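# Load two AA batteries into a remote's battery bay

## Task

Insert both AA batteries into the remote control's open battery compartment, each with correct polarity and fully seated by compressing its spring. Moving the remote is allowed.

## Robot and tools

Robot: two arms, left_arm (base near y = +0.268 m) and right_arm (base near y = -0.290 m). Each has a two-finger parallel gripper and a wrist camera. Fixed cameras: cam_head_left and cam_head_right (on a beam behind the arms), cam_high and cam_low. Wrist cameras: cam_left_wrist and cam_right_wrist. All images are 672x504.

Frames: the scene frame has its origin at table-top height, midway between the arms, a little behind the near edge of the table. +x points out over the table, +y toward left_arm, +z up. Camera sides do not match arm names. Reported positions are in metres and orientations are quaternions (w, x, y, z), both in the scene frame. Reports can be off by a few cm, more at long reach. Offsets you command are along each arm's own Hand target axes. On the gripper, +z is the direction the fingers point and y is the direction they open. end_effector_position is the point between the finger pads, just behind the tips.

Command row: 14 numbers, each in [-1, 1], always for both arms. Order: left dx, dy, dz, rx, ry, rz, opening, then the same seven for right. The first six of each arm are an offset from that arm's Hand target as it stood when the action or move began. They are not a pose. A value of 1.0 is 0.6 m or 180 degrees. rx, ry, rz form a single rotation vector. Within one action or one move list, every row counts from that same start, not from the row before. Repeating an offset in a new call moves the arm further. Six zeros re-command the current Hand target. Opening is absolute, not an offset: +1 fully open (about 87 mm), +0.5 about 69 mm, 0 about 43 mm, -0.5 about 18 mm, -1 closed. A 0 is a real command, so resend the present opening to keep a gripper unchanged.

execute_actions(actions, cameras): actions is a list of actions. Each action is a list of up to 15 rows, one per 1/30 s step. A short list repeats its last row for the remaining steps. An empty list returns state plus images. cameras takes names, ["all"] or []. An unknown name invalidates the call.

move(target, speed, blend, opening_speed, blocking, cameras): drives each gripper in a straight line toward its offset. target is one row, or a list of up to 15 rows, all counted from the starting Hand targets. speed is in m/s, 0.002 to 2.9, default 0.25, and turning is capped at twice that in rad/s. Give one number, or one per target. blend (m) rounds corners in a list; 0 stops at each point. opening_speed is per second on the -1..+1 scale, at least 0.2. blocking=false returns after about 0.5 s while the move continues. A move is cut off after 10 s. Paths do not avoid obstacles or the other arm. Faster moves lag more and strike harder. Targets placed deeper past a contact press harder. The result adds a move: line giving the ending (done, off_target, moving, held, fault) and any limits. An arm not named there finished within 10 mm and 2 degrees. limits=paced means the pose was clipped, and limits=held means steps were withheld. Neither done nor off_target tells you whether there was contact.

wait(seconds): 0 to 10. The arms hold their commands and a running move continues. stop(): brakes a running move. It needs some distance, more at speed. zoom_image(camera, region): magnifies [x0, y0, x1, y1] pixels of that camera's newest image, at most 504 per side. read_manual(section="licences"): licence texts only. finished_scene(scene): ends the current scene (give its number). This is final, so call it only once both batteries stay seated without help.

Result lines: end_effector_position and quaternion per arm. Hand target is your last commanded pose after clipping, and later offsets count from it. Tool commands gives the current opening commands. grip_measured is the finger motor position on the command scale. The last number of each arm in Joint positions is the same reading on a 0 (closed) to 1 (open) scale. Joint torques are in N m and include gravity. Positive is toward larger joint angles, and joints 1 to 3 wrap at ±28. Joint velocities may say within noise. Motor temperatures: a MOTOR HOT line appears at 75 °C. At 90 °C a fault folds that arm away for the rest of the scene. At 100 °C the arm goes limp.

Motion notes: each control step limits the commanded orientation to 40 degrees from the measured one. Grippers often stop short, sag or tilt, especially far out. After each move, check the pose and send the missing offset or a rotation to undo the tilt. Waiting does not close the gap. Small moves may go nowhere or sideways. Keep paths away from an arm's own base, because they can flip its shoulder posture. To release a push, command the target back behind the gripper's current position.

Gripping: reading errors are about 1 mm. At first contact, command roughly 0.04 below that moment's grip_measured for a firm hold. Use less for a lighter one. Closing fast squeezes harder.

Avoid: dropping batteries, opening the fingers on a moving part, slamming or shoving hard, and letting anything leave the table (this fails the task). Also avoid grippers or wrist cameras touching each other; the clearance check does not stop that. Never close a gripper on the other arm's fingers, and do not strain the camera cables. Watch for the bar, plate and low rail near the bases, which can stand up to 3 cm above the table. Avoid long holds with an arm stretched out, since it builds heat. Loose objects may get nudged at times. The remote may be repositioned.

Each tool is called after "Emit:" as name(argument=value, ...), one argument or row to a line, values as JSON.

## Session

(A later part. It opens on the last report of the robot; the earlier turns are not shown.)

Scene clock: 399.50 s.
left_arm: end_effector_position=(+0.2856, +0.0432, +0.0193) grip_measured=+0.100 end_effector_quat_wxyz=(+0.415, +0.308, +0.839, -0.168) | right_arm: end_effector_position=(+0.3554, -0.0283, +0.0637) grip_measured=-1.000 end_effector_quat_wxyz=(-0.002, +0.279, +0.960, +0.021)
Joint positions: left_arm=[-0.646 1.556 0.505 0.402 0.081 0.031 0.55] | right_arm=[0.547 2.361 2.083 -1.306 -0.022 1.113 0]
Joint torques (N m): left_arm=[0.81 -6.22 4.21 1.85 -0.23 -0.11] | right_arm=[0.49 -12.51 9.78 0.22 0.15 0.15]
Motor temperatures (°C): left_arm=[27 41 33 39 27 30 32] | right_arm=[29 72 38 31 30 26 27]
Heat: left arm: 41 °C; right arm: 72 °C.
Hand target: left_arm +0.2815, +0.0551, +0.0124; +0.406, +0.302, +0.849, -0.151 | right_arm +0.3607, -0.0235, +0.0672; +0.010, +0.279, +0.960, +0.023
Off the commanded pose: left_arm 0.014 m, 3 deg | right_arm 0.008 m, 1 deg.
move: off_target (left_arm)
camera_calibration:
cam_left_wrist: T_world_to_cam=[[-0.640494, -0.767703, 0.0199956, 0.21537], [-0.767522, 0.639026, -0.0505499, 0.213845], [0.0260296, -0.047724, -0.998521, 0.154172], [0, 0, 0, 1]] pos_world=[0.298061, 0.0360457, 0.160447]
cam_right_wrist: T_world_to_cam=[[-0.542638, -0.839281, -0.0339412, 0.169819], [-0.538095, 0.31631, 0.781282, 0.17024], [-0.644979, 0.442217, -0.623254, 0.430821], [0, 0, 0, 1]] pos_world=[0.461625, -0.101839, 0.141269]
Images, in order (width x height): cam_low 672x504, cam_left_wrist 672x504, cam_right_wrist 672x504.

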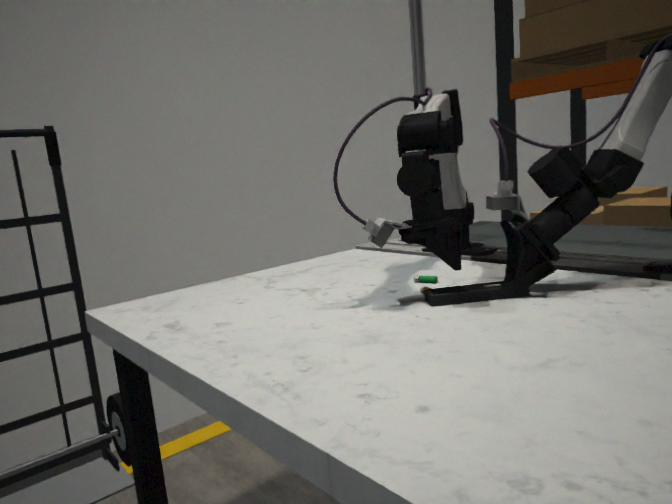

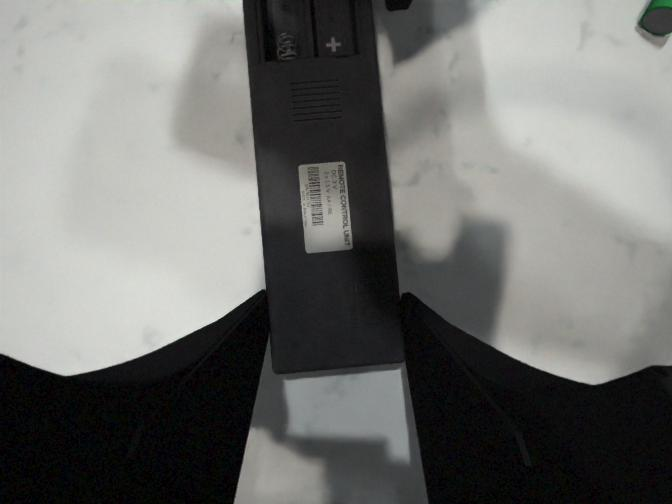

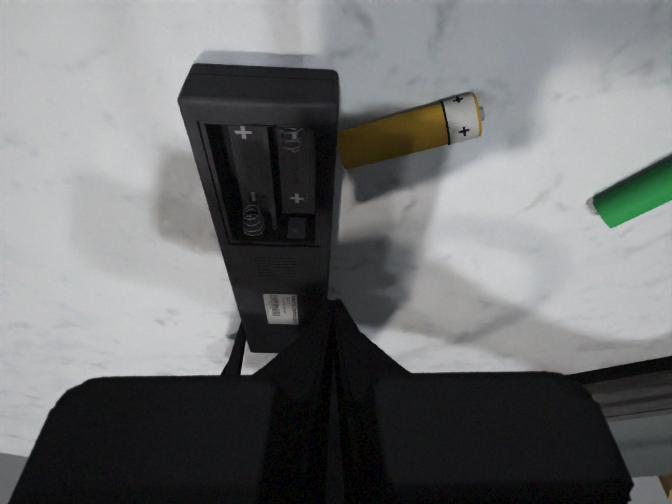

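Emit:
zoom_image(
  camera="cam_right_wrist",
  region=[220, 110, 330, 260],
)

Emit:
zoom_image(
  camera="cam_low",
  region=[420, 280, 470, 310],
)

Scaled by 3.360 from the camera's 672x504 image, which has a finer 960x720 frame.

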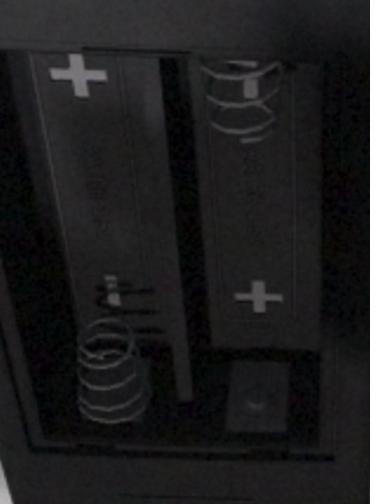

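Scaled by 10.080 from the camera's 672x504 image, which has a finer 960x720 frame.

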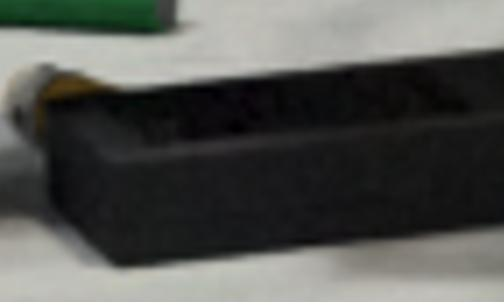

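Emit:
move(
  target=[
    [0,0,0,0,0,0,-0.1,0,0,-0.05,0,0,0,-0.25],
    [0,0,0,0,0,0,-0.1,-0.082,-0.07,-0.03,-0.1294,-0.0805,-0.599,-0.25],
  ],
  speed=0.25,
  cameras=["cam_right_wrist","cam_low"],
)

Emit:
zoom_image(
  camera="cam_low",
  region=[390, 220, 490, 310],
)

Scene clock: 419.00 s.
left_arm: end_effector_position=(+0.2856, +0.0432, +0.0193) grip_measured=+0.100 end_effector_quat_wxyz=(+0.415, +0.308, +0.839, -0.168) | right_arm: end_effector_position=(+0.3773, -0.0876, +0.0694) grip_measured=-0.250 end_effector_quat_wxyz=(+0.153, -0.608, +0.767, +0.137)
Joint positions: left_arm=[-0.646 1.556 0.505 0.402 0.081 0.031 0.55] | right_arm=[0.438 2.099 1.689 -0.958 -0.323 -0.864 0.375]
Joint torques (N m): left_arm=[0.81 -6.22 4.21 1.85 -0.23 -0.11] | right_arm=[-0.47 -15.62 5.86 0.79 -0.42 -0.05]
Motor temperatures (°C): left_arm=[27 41 33 39 28 30 32] | right_arm=[29 70 41 31 30 26 27]
Heat: left arm: 41 °C; right arm: 70 °C.
Hand target: left_arm +0.2815, +0.0551, +0.0124; +0.406, +0.302, +0.849, -0.151 | right_arm +0.3792, -0.0859, +0.0834; +0.176, -0.610, +0.760, +0.141
Off the commanded pose: left_arm 0.014 m, 3 deg | right_arm 0.014 m, 3 deg.
move: off_target (left_arm, right_arm)
camera_calibration:
cam_right_wrist: T_world_to_cam=[[0.972369, -0.232293, -0.0232072, -0.387152], [-0.196892, -0.869449, 0.453092, -0.0135541], [-0.125427, -0.436003, -0.891162, 0.22026], [0, 0, 0, 1]] pos_world=[0.401412, -0.00568307, 0.193444]
Images, in order (width x height): cam_low 672x504, cam_right_wrist 672x504.

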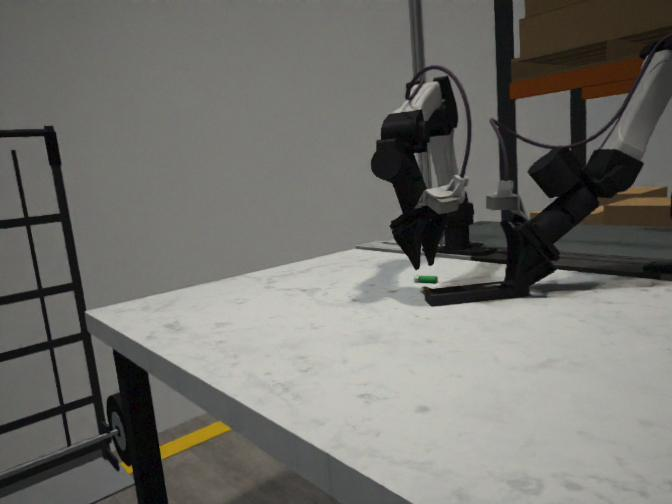

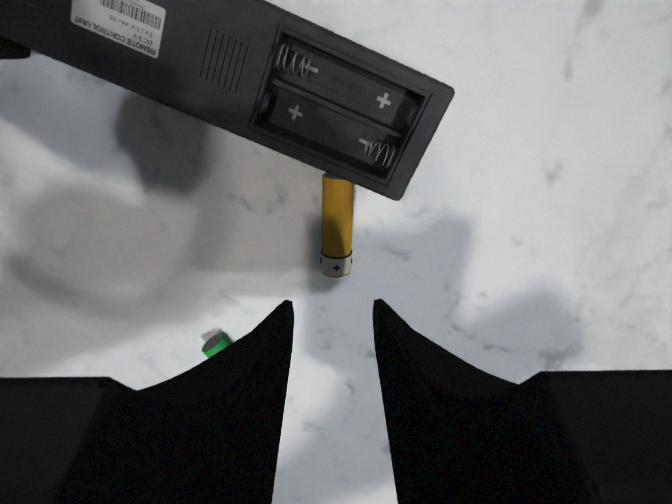

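Scaled by 5.040 from the camera's 672x504 image, which has a finer 960x720 frame.

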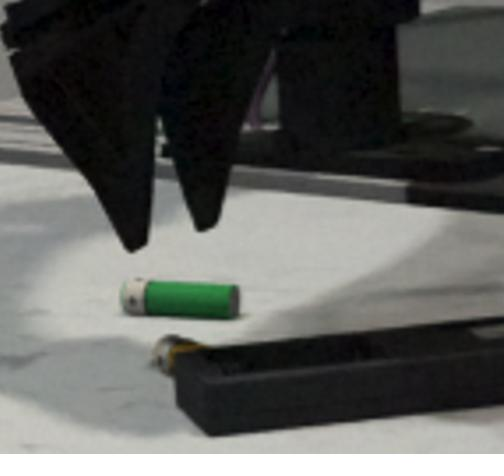

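Emit:
move(
  target=[0,0,0,0,0,0,-0.1,0.042,-0.004,0.063,0,0,0,-0.25],
  speed=0.1,
  cameras=["cam_right_wrist","cam_low"],
)

Emit:
zoom_image(
  camera="cam_low",
  region=[390, 240, 470, 310],
)

Scene clock: 421.90 s.
left_arm: end_effector_position=(+0.2856, +0.0432, +0.0193) grip_measured=+0.100 end_effector_quat_wxyz=(+0.415, +0.308, +0.839, -0.168) | right_arm: end_effector_position=(+0.3789, -0.0944, +0.0364) grip_measured=-0.250 end_effector_quat_wxyz=(+0.165, -0.609, +0.764, +0.134)
Joint positions: left_arm=[-0.646 1.556 0.505 0.402 0.081 0.031 0.55] | right_arm=[0.42 2.097 1.549 -0.8 -0.327 -0.881 0.375]
Joint torques (N m): left_arm=[0.8 -6.22 4.21 1.86 -0.23 -0.11] | right_arm=[-0.34 -12.6 5.9 0.88 -0.4 -0.04]
Motor temperatures (°C): left_arm=[27 41 33 39 28 30 32] | right_arm=[29 70 40 31 30 26 27]
Heat: left arm: 41 °C; right arm: 70 °C.
Hand target: left_arm +0.2815, +0.0551, +0.0124; +0.406, +0.302, +0.849, -0.151 | right_arm +0.3803, -0.0924, +0.0383; +0.176, -0.610, +0.760, +0.141
Off the commanded pose: left_arm 0.014 m, 3 deg | right_arm 0.003 m, 2 deg.
move: off_target (left_arm)
camera_calibration:
cam_right_wrist: T_world_to_cam=[[0.972476, -0.232982, -0.00302371, -0.391844], [-0.208067, -0.874176, 0.438775, 0.000139522], [-0.10487, -0.426069, -0.898592, 0.181531], [0, 0, 0, 1]] pos_world=[0.400125, -0.0138254, 0.161877]
Images, in order (width x height): cam_low 672x504, cam_right_wrist 672x504.

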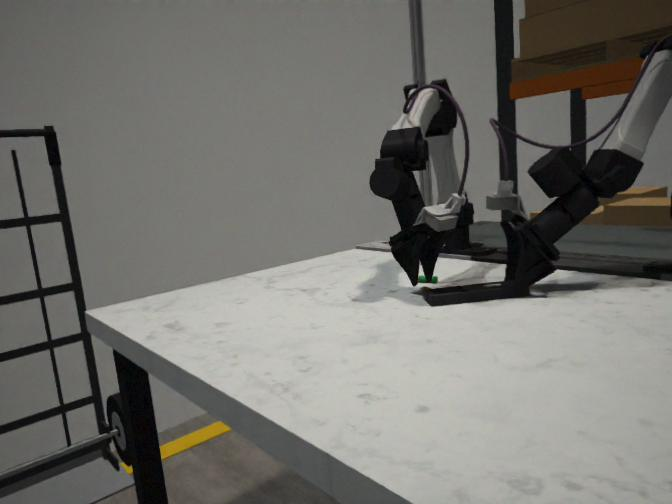

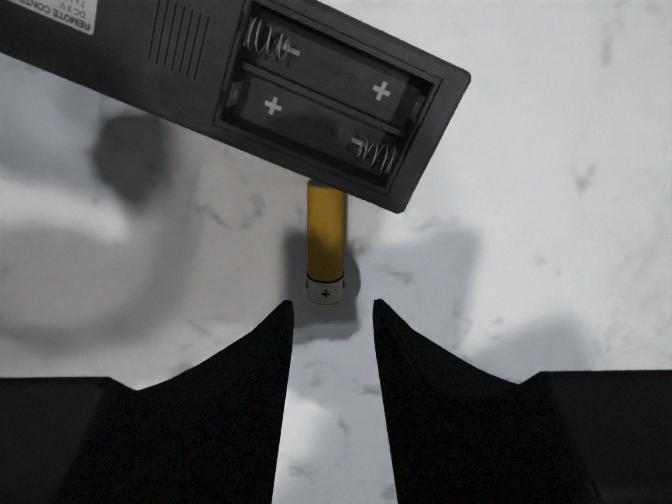

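Scaled by 6.300 from the camera's 672x504 image, which has a finer 960x720 frame.

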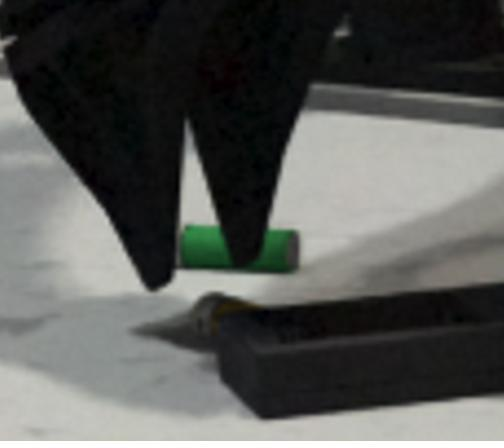

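Emit:
move(
  target=[
    [0,0,0,0,0,0,-0.1,0.0073,0.0045,0.015,0,0,0,-0.25],
    [0,0,0,0,0,0,-0.1,0.0073,0.0045,0.015,0,0,0,-0.78],
  ],
  speed=0.05,
  opening_speed=0.8,
  cameras=["cam_right_wrist","cam_low"],
)

Emit:
zoom_image(
  camera="cam_low",
  region=[390, 240, 470, 310],
)

Scene clock: 424.87 s.
left_arm: end_effector_position=(+0.2858, +0.0435, +0.0193) grip_measured=+0.100 end_effector_quat_wxyz=(+0.415, +0.307, +0.840, -0.168) | right_arm: end_effector_position=(+0.3779, -0.0944, +0.0276) grip_measured=-0.780 end_effector_quat_wxyz=(+0.168, -0.609, +0.764, +0.134)
Joint positions: left_arm=[-0.646 1.556 0.505 0.402 0.079 0.031 0.55] | right_arm=[0.42 2.097 1.511 -0.755 -0.328 -0.881 0.11]
Joint torques (N m): left_arm=[0.81 -6.2 4.21 1.86 -0.21 -0.11] | right_arm=[-0.14 -12.31 5.61 0.85 -0.41 -0.03]
Motor temperatures (°C): left_arm=[27 41 33 39 28 30 32] | right_arm=[29 70 40 31 30 26 27]
Heat: left arm: 41 °C; right arm: 70 °C.
Hand target: left_arm +0.2815, +0.0551, +0.0124; +0.406, +0.302, +0.849, -0.151 | right_arm +0.3776, -0.0918, +0.0283; +0.176, -0.610, +0.760, +0.141
Off the commanded pose: left_arm 0.014 m, 3 deg | right_arm 0.003 m, 1 deg.
move: off_target (left_arm)
camera_calibration:
cam_right_wrist: T_world_to_cam=[[0.972545, -0.232706, 0.00202111, -0.391111], [-0.210498, -0.87596, 0.434034, 0.00468349], [-0.099232, -0.422543, -0.900894, 0.171749], [0, 0, 0, 1]] pos_world=[0.398401, -0.01434, 0.153485]
Images, in order (width x height): cam_low 672x504, cam_right_wrist 672x504.

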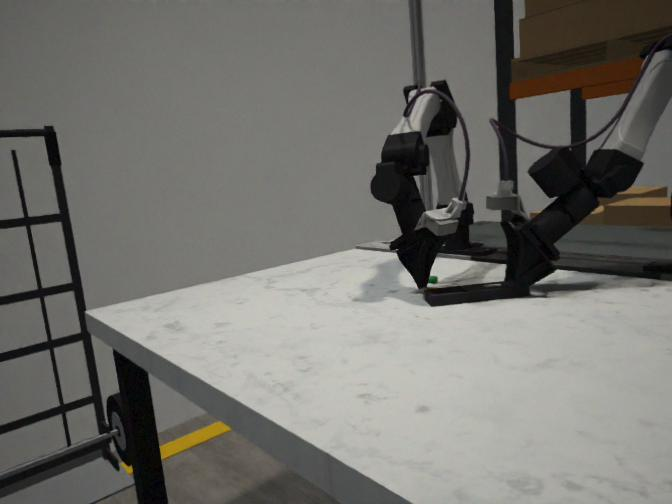

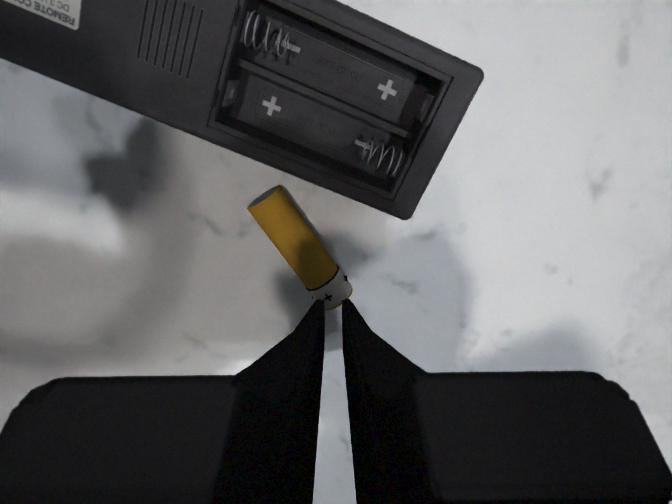

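Scaled by 6.300 from the camera's 672x504 image, which has a finer 960x720 frame.

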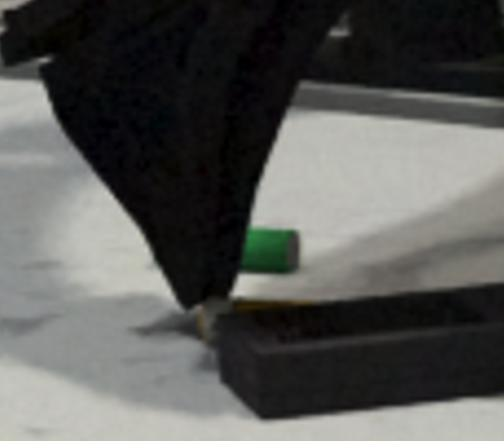

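Emit:
move(
  target=[
    [0,0,0,0,0,0,-0.1,0,0,0,0,0,0,-0.25],
    [0,0,0,0,0,0,-0.1,-0.022,0,-0.045,0,0,0,-0.25],
    [0,0,0,0,0,0,-0.1,-0.032,0.007,-0.04,-0.0758,0,-0.1548,-0.25],
  ],
  speed=0.1,
  cameras=["cam_right_wrist","cam_low"],
)

Scene clock: 431.80 s.
left_arm: end_effector_position=(+0.2858, +0.0435, +0.0193) grip_measured=+0.100 end_effector_quat_wxyz=(+0.415, +0.307, +0.840, -0.168) | right_arm: end_effector_position=(+0.3683, -0.0913, +0.0533) grip_measured=-0.250 end_effector_quat_wxyz=(-0.117, +0.789, -0.576, -0.179)
Joint positions: left_arm=[-0.646 1.556 0.505 0.402 0.079 0.031 0.55] | right_arm=[0.42 2.196 1.781 -1.169 -0.417 -1.453 0.375]
Joint torques (N m): left_arm=[0.81 -6.22 4.21 1.85 -0.21 -0.11] | right_arm=[0.01 -11.21 10.03 0.2 -0.52 -0.06]
Motor temperatures (°C): left_arm=[27 41 33 39 28 30 32] | right_arm=[29 70 41 31 30 26 27]
Heat: left arm: 41 °C; right arm: 70 °C.
Hand target: left_arm +0.2815, +0.0551, +0.0124; +0.406, +0.302, +0.849, -0.151 | right_arm +0.3749, -0.0843, +0.0583; -0.132, +0.791, -0.569, -0.183
Off the commanded pose: left_arm 0.014 m, 3 deg | right_arm 0.011 m, 2 deg.
move: off_target (left_arm, right_arm)
camera_calibration:
cam_right_wrist: T_world_to_cam=[[0.953888, 0.299489, -0.0201058, -0.324378], [0.277905, -0.855858, 0.436206, -0.183996], [0.113431, -0.421679, -0.899622, 0.116963], [0, 0, 0, 1]] pos_world=[0.347286, -0.0110058, 0.178961]
Images, in order (width x height): cam_low 672x504, cam_right_wrist 672x504.

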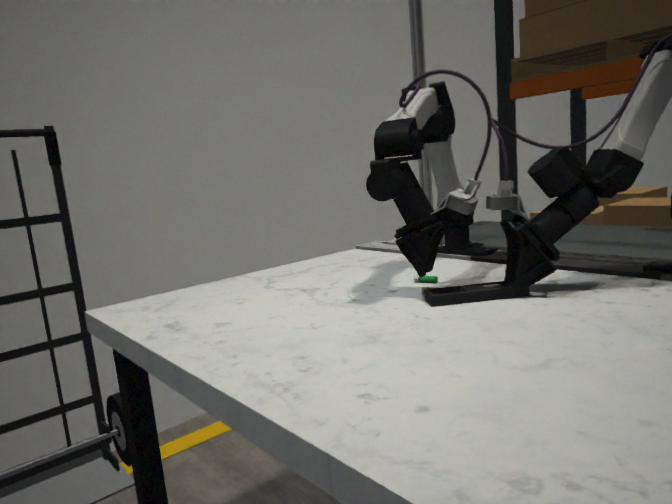

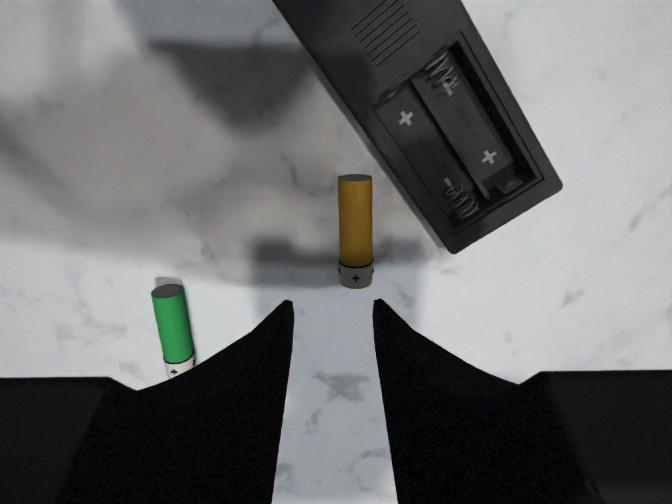

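Emit:
move(
  target=[0,0,0,0,0,0,-0.1,0.029,-0.0092,0.0453,0,0,0,-0.25],
  speed=0.08,
  cameras=["cam_right_wrist","cam_low"],
)

Emit:
zoom_image(
  camera="cam_low",
  region=[390, 240, 470, 310],
)

Scene clock: 434.60 s.
left_arm: end_effector_position=(+0.2858, +0.0435, +0.0193) grip_measured=+0.100 end_effector_quat_wxyz=(+0.415, +0.307, +0.840, -0.168) | right_arm: end_effector_position=(+0.3807, -0.0876, +0.0310) grip_measured=-0.250 end_effector_quat_wxyz=(-0.125, +0.792, -0.571, -0.175)
Joint positions: left_arm=[-0.646 1.556 0.505 0.402 0.079 0.031 0.55] | right_arm=[0.416 2.247 1.772 -1.094 -0.417 -1.466 0.375]
Joint torques (N m): left_arm=[0.8 -6.2 4.21 1.85 -0.21 -0.11] | right_arm=[-0.57 -11.73 5.59 0.41 -0.47 -0.07]
Motor temperatures (°C): left_arm=[27 41 33 40 28 30 32] | right_arm=[29 69 41 31 30 26 27]
Heat: left arm: 41 °C; right arm: 69 °C.
Hand target: left_arm +0.2815, +0.0551, +0.0124; +0.406, +0.302, +0.849, -0.151 | right_arm +0.3814, -0.0862, +0.0262; -0.132, +0.791, -0.569, -0.183
Off the commanded pose: left_arm 0.014 m, 3 deg | right_arm 0.005 m, 1 deg.
move: off_target (left_arm)
camera_calibration:
cam_right_wrist: T_world_to_cam=[[0.951937, 0.306295, -0.0000691239, -0.337067], [0.275959, -0.857559, 0.434095, -0.173798], [0.132902, -0.41325, -0.900867, 0.0904257], [0, 0, 0, 1]] pos_world=[0.35681, -0.00843216, 0.156883]
Images, in order (width x height): cam_low 672x504, cam_right_wrist 672x504.

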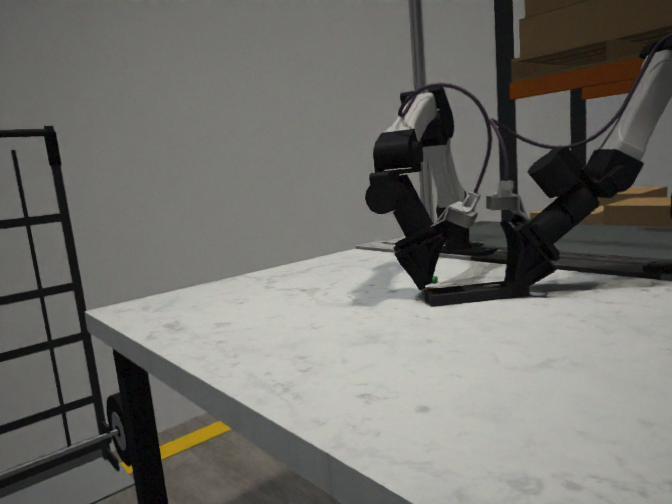

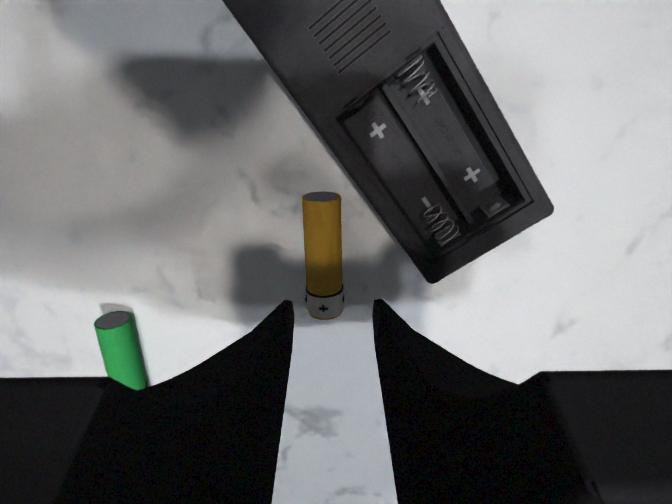

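Scaled by 6.300 from the camera's 672x504 image, which has a finer 960x720 frame.

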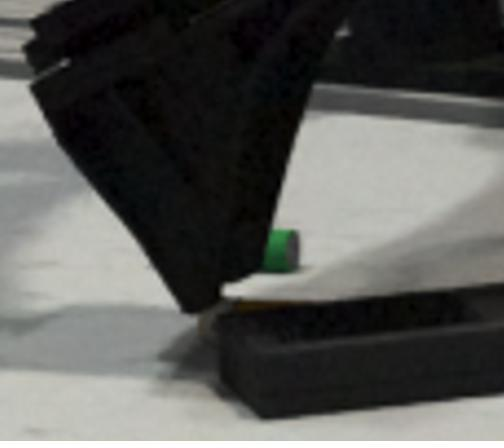

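Emit:
move(
  target=[
    [0,0,0,0,0,0,-0.1,0.0066,0.006,0.0155,0,0,0,-0.25],
    [0,0,0,0,0,0,-0.1,0.0066,0.006,0.0155,0,0,0,-0.78],
  ],
  speed=0.05,
  opening_speed=0.6,
  cameras=["cam_right_wrist","cam_low"],
)

Emit:
zoom_image(
  camera="cam_low",
  region=[390, 240, 470, 310],
)

Scene clock: 437.77 s.
left_arm: end_effector_position=(+0.2858, +0.0435, +0.0193) grip_measured=+0.100 end_effector_quat_wxyz=(+0.415, +0.307, +0.840, -0.168) | right_arm: end_effector_position=(+0.3777, -0.0886, +0.0192) grip_measured=-0.613 end_effector_quat_wxyz=(-0.124, +0.792, -0.572, -0.176)
Joint positions: left_arm=[-0.646 1.556 0.505 0.402 0.079 0.031 0.55] | right_arm=[0.416 2.247 1.724 -1.049 -0.418 -1.466 0.194]
Joint torques (N m): left_arm=[0.8 -6.22 4.21 1.85 -0.21 -0.11] | right_arm=[-0.44 -12.12 5.33 0.43 -0.51 -0.05]
Motor temperatures (°C): left_arm=[27 41 33 40 28 30 32] | right_arm=[29 70 40 31 30 26 27]
Heat: left arm: 41 °C; right arm: 70 °C.
Hand target: left_arm +0.2815, +0.0551, +0.0124; +0.406, +0.302, +0.849, -0.151 | right_arm +0.3778, -0.0868, +0.0161; -0.132, +0.791, -0.569, -0.183
Off the commanded pose: left_arm 0.014 m, 3 deg | right_arm 0.004 m, 1 deg.
move: off_target (left_arm)
camera_calibration:
cam_right_wrist: T_world_to_cam=[[0.951938, 0.306281, -0.00232163, -0.333778], [0.2769, -0.857331, 0.433947, -0.169113], [0.130919, -0.413734, -0.900935, 0.0805495], [0, 0, 0, 1]] pos_world=[0.354018, -0.00943015, 0.145181]
Images, in order (width x height): cam_low 672x504, cam_right_wrist 672x504.

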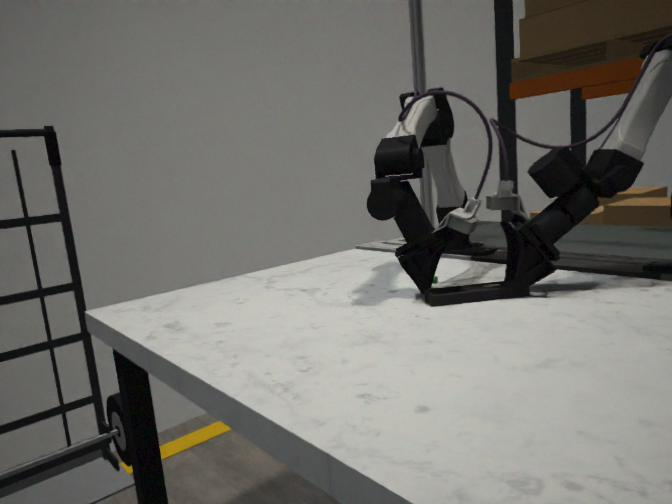

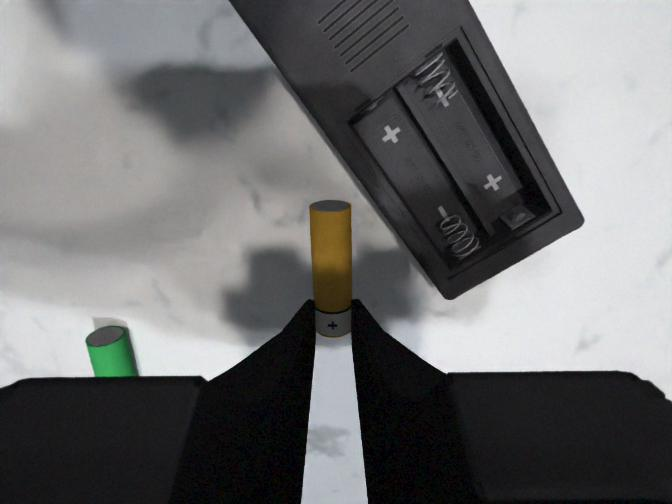

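Scaled by 6.300 from the camera's 672x504 image, which has a finer 960x720 frame.

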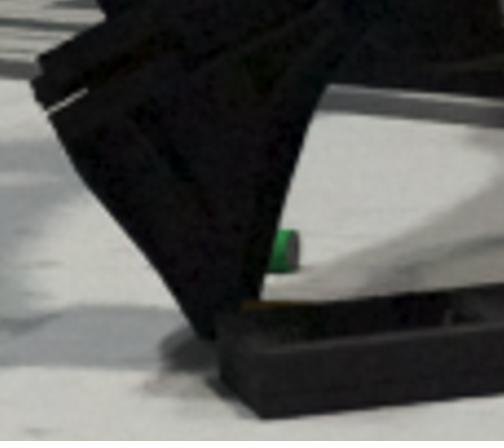

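Emit:
move(
  target=[
    [0,0,0,0,0,0,-0.1,-0.0587,0,-0.12,0,0,0,-0.8],
    [0,0,0,0,0,0,-0.1,-0.179,-0.0237,-0.076,0.1467,0.071,0.7885,-0.8],
    [0,0,0,0,0,0,-0.1,-0.142,-0.0237,-0.001,0.1467,0.071,0.7885,-0.8],
  ],
  speed=[0.15,0.4,0.1],
  cameras=["cam_right_wrist","cam_left_wrist","cam_low"],
)

Emit:
zoom_image(
  camera="cam_right_wrist",
  region=[200, 100, 500, 350],
)

Emit:
zoom_image(
  camera="cam_low",
  region=[420, 250, 500, 310],
)

Scene clock: 448.03 s.
left_arm: end_effector_position=(+0.2858, +0.0435, +0.0193) grip_measured=+0.100 end_effector_quat_wxyz=(+0.415, +0.307, +0.840, -0.168) | right_arm: end_effector_position=(+0.3672, -0.0130, +0.0578) grip_measured=-0.613 end_effector_quat_wxyz=(-0.048, +0.306, +0.951, +0.015)
Joint positions: left_arm=[-0.646 1.556 0.505 0.402 0.079 0.031 0.55] | right_arm=[0.537 2.562 2.401 -1.494 -0.083 1.16 0.194]
Joint torques (N m): left_arm=[0.8 -6.2 4.21 1.85 -0.21 -0.11] | right_arm=[0.83 -14.43 5.83 0.28 0.05 0.04]
Motor temperatures (°C): left_arm=[27 41 33 40 28 30 32] | right_arm=[29 70 40 31 30 26 28]
Heat: left arm: 41 °C; right arm: 70 °C.
Hand target: left_arm +0.2815, +0.0551, +0.0124; +0.406, +0.302, +0.849, -0.151 | right_arm +0.3670, -0.0098, +0.0542; -0.042, +0.301, +0.953, +0.013
Off the commanded pose: left_arm 0.014 m, 3 deg | right_arm 0.005 m, 1 deg.
move: off_target (left_arm)
camera_calibration:
cam_left_wrist: T_world_to_cam=[[-0.638996, -0.768966, 0.0193863, 0.215355], [-0.768756, 0.63755, -0.0504388, 0.214269], [0.026426, -0.0471335, -0.998539, 0.15394], [0, 0, 0, 1]] pos_world=[0.298263, 0.0362496, 0.160347]
cam_right_wrist: T_world_to_cam=[[-0.589839, -0.807486, 0.00754884, 0.20421], [-0.443518, 0.331758, 0.832604, 0.138858], [-0.67482, 0.487754, -0.553818, 0.435448], [0, 0, 0, 1]] pos_world=[0.475886, -0.0935617, 0.124004]
Images, in order (width x height): cam_low 672x504, cam_left_wrist 672x504, cam_right_wrist 672x504.

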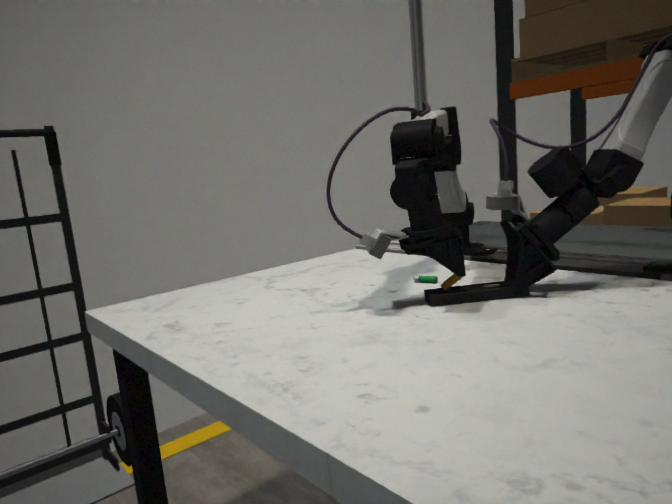

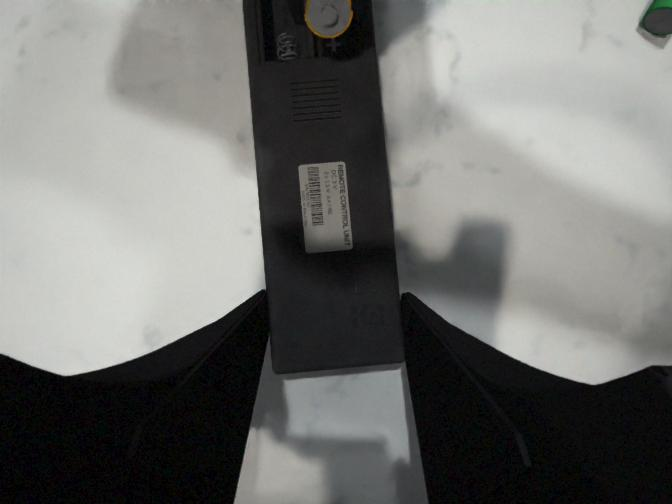

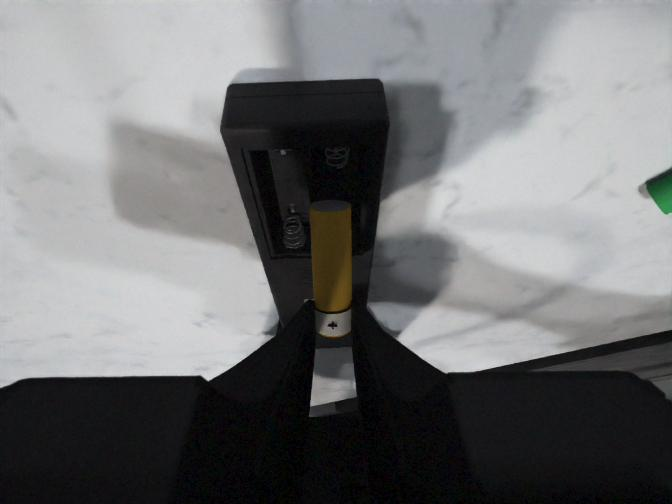

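Scaled by 1.680 from the camera's 672x504 image, which has a finer 960x720 frame.

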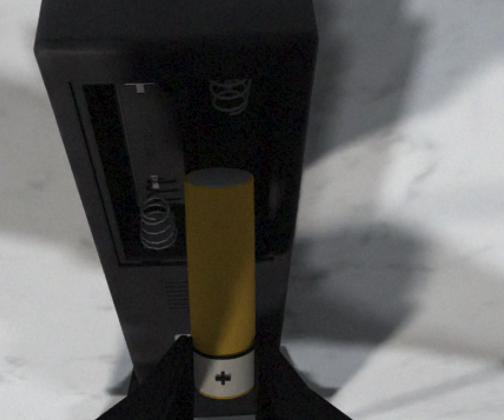

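Scaled by 6.300 from the camera's 672x504 image, which has a finer 960x720 frame.

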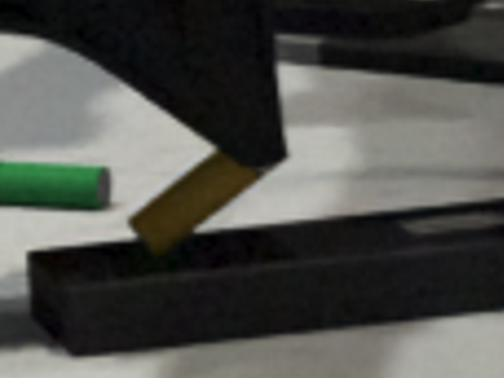

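Emit:
move(
  target=[
    [0,0,0,0,0,0,-0.1,0.0067,-0.003,0.0,0,0,0,-0.8],
    [0,0,0,0,0,0,-0.1,0.0067,-0.003,0.036,0,0,0,-0.8],
  ],
  speed=0.05,
  cameras=["cam_right_wrist","cam_left_wrist","cam_low"],
)

Emit:
zoom_image(
  camera="cam_right_wrist",
  region=[200, 100, 500, 350],
)

Emit:
zoom_image(
  camera="cam_low",
  region=[420, 250, 500, 310],
)

Scene clock: 452.67 s.
left_arm: end_effector_position=(+0.2858, +0.0434, +0.0193) grip_measured=+0.100 end_effector_quat_wxyz=(+0.415, +0.307, +0.840, -0.168) | right_arm: end_effector_position=(+0.3592, -0.0117, +0.0402) grip_measured=-0.613 end_effector_quat_wxyz=(-0.052, +0.301, +0.952, +0.011)
Joint positions: left_arm=[-0.646 1.556 0.505 0.402 0.079 0.03 0.55] | right_arm=[0.548 2.532 2.274 -1.408 -0.085 1.16 0.194]
Joint torques (N m): left_arm=[0.81 -6.2 4.22 1.85 -0.21 -0.1] | right_arm=[0.58 -14.6 3.89 0.49 0.1 0.13]
Motor temperatures (°C): left_arm=[27 41 33 40 28 30 32] | right_arm=[29 71 40 31 30 26 28]
Heat: left arm: 41 °C; right arm: 71 °C.
Hand target: left_arm +0.2815, +0.0551, +0.0124; +0.406, +0.302, +0.849, -0.151 | right_arm +0.3612, -0.0080, +0.0328; -0.042, +0.301, +0.953, +0.013
Off the commanded pose: left_arm 0.014 m, 3 deg | right_arm 0.008 m, 1 deg.
move: off_target (left_arm)
camera_calibration:
cam_left_wrist: T_world_to_cam=[[-0.638422, -0.769418, 0.0203496, 0.21512], [-0.769253, 0.636952, -0.0504089, 0.21437], [0.0258237, -0.0478361, -0.998521, 0.154147], [0, 0, 0, 1]] pos_world=[0.298261, 0.0363473, 0.160347]
cam_right_wrist: T_world_to_cam=[[-0.581372, -0.813454, 0.0172934, 0.197144], [-0.438596, 0.331223, 0.835419, 0.147632], [-0.685303, 0.478105, -0.549341, 0.423131], [0, 0, 0, 1]] pos_world=[0.469338, -0.0908322, 0.105699]
Images, in order (width x height): cam_low 672x504, cam_left_wrist 672x504, cam_right_wrist 672x504.

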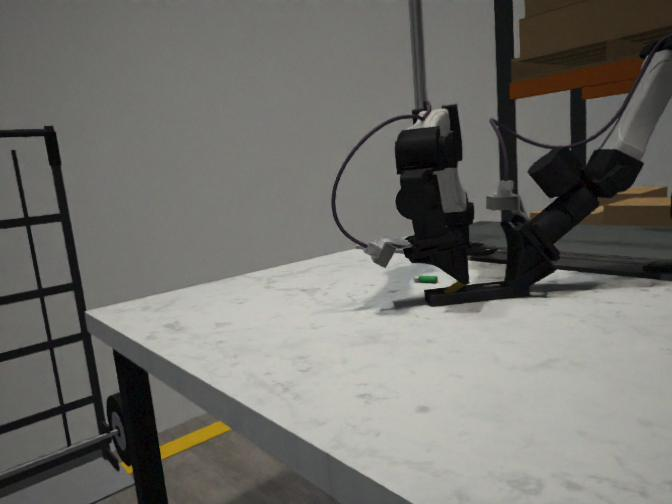

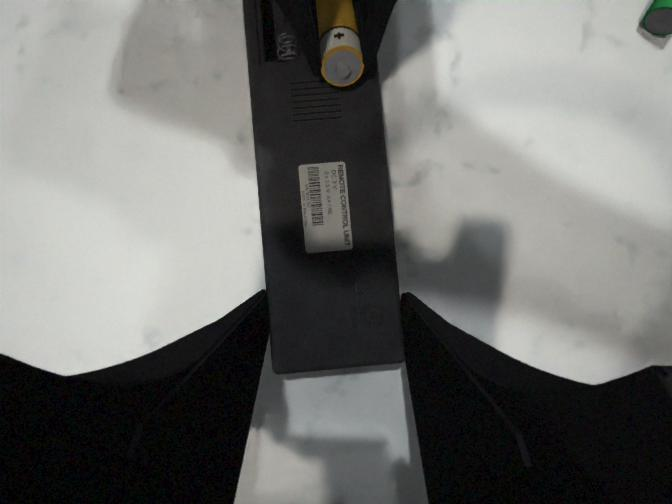

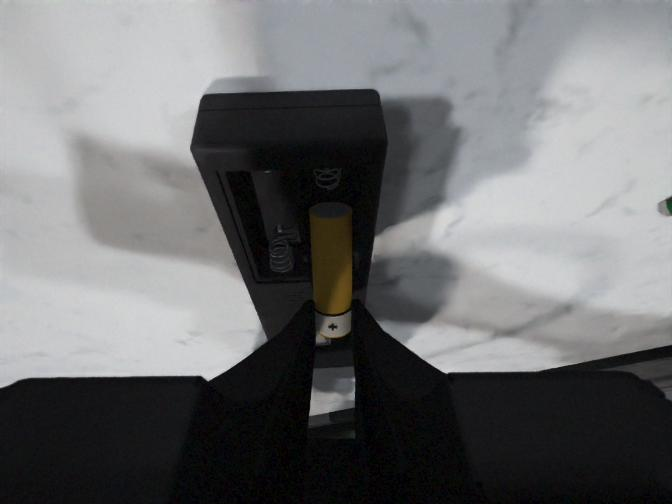

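Scaled by 1.680 from the camera's 672x504 image, which has a finer 960x720 frame.

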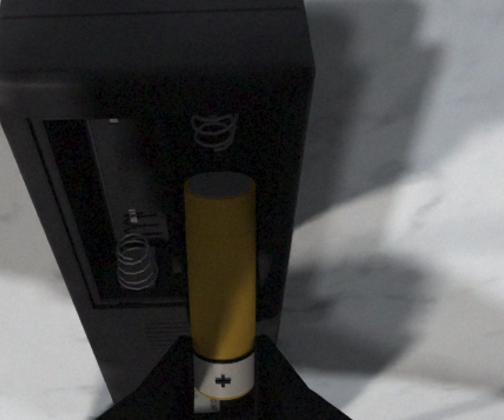

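Scaled by 6.300 from the camera's 672x504 image, which has a finer 960x720 frame.

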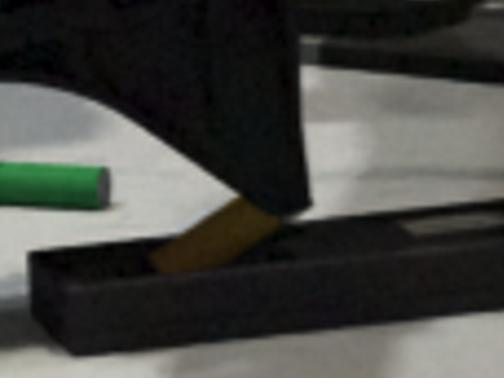

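Emit:
move(
  target=[
    [0,0,0,0,0,0,-0.1,-0.02,0,0.006,0,0,0,-0.85],
    [0,0,0,0,0,0,-0.1,-0.042,0,0.008,0,0,0,-0.9],
  ],
  speed=0.05,
  cameras=["cam_right_wrist","cam_left_wrist","cam_low"],
)

Emit:
zoom_image(
  camera="cam_right_wrist",
  region=[200, 100, 500, 350],
)

Emit:
zoom_image(
  camera="cam_low",
  region=[420, 250, 500, 310],
)

Emit:
zoom_image(
  camera="cam_left_wrist",
  region=[230, 0, 430, 120],
)

Scene clock: 456.87 s.
left_arm: end_effector_position=(+0.2858, +0.0434, +0.0193) grip_measured=+0.100 end_effector_quat_wxyz=(+0.415, +0.307, +0.840, -0.168) | right_arm: end_effector_position=(+0.3619, -0.0156, +0.0409) grip_measured=-0.613 end_effector_quat_wxyz=(-0.065, +0.295, +0.953, +0.016)
Joint positions: left_arm=[-0.646 1.556 0.505 0.402 0.079 0.03 0.55] | right_arm=[0.53 2.553 2.309 -1.434 -0.107 1.129 0.194]
Joint torques (N m): left_arm=[0.8 -6.22 4.21 1.85 -0.21 -0.1] | right_arm=[-1.72 -11.08 8.49 0.48 0.34 0]
Motor temperatures (°C): left_arm=[27 41 33 40 28 30 32] | right_arm=[29 71 40 31 30 26 28]
Heat: left arm: 41 °C; right arm: 71 °C.
Hand target: left_arm +0.2815, +0.0551, +0.0124; +0.406, +0.302, +0.849, -0.151 | right_arm +0.3814, -0.0222, +0.0260; -0.041, +0.301, +0.953, +0.013
Off the commanded pose: left_arm 0.014 m, 3 deg | right_arm 0.025 m, 3 deg.
move: off_target (left_arm, right_arm); target 2's new opening was sent with right_arm's hand 0.025 m and 3 deg from that target
camera_calibration:
cam_left_wrist: T_world_to_cam=[[-0.638422, -0.769418, 0.0203496, 0.21512], [-0.769253, 0.636952, -0.0504089, 0.21437], [0.0258237, -0.0478361, -0.998521, 0.154147], [0, 0, 0, 1]] pos_world=[0.298261, 0.0363473, 0.160347]
cam_right_wrist: T_world_to_cam=[[-0.571248, -0.820642, 0.0149378, 0.191761], [-0.425726, 0.311809, 0.84943, 0.144027], [-0.701736, 0.478876, -0.527489, 0.432303], [0, 0, 0, 1]] pos_world=[0.474222, -0.0945616, 0.10283]
Images, in order (width x height): cam_low 672x504, cam_left_wrist 672x504, cam_right_wrist 672x504.

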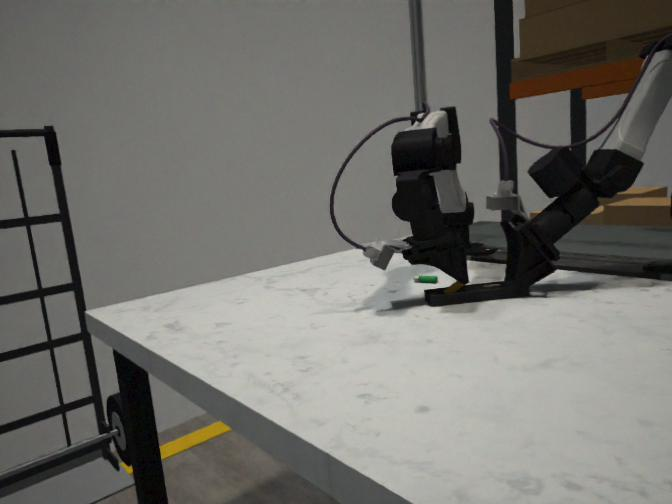

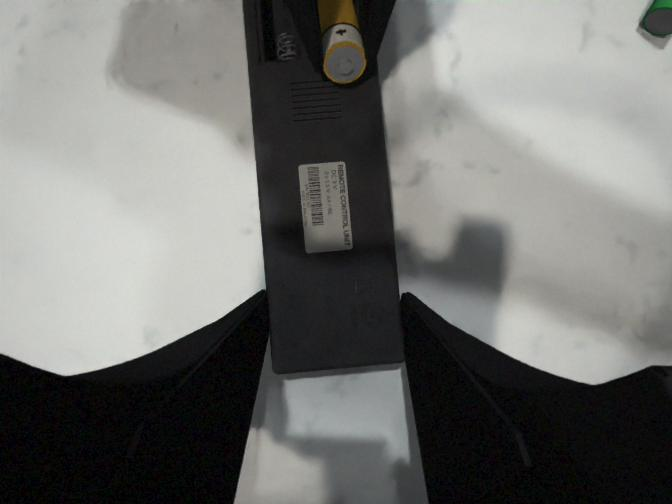

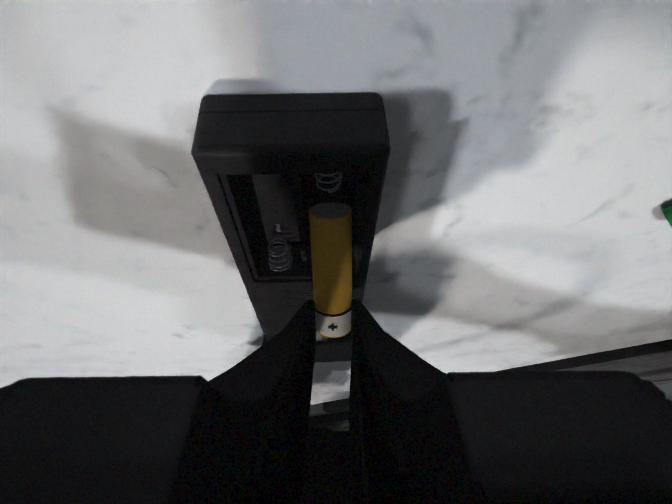

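Scaled by 1.680 from the camera's 672x504 image, which has a finer 960x720 frame.

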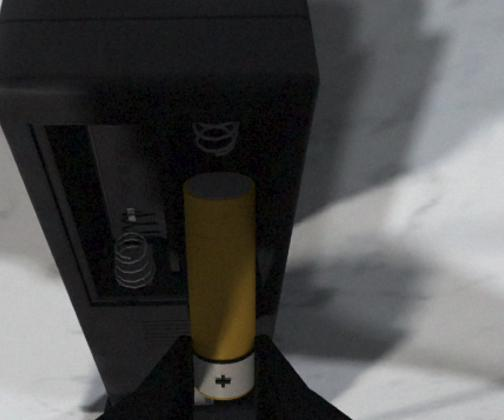

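Scaled by 6.300 from the camera's 672x504 image, which has a finer 960x720 frame.

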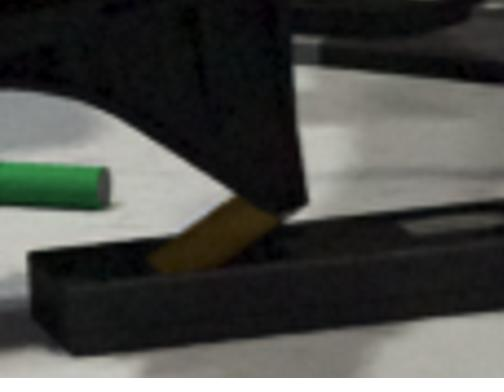

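Scaled by 2.520 from the camera's 672x504 image, which has a finer 960x720 frame.

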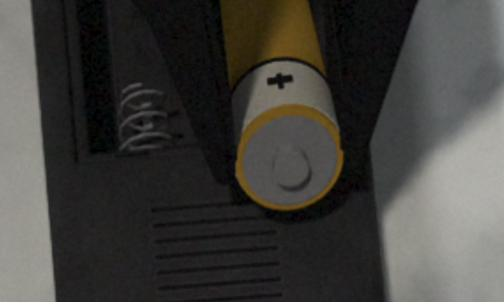

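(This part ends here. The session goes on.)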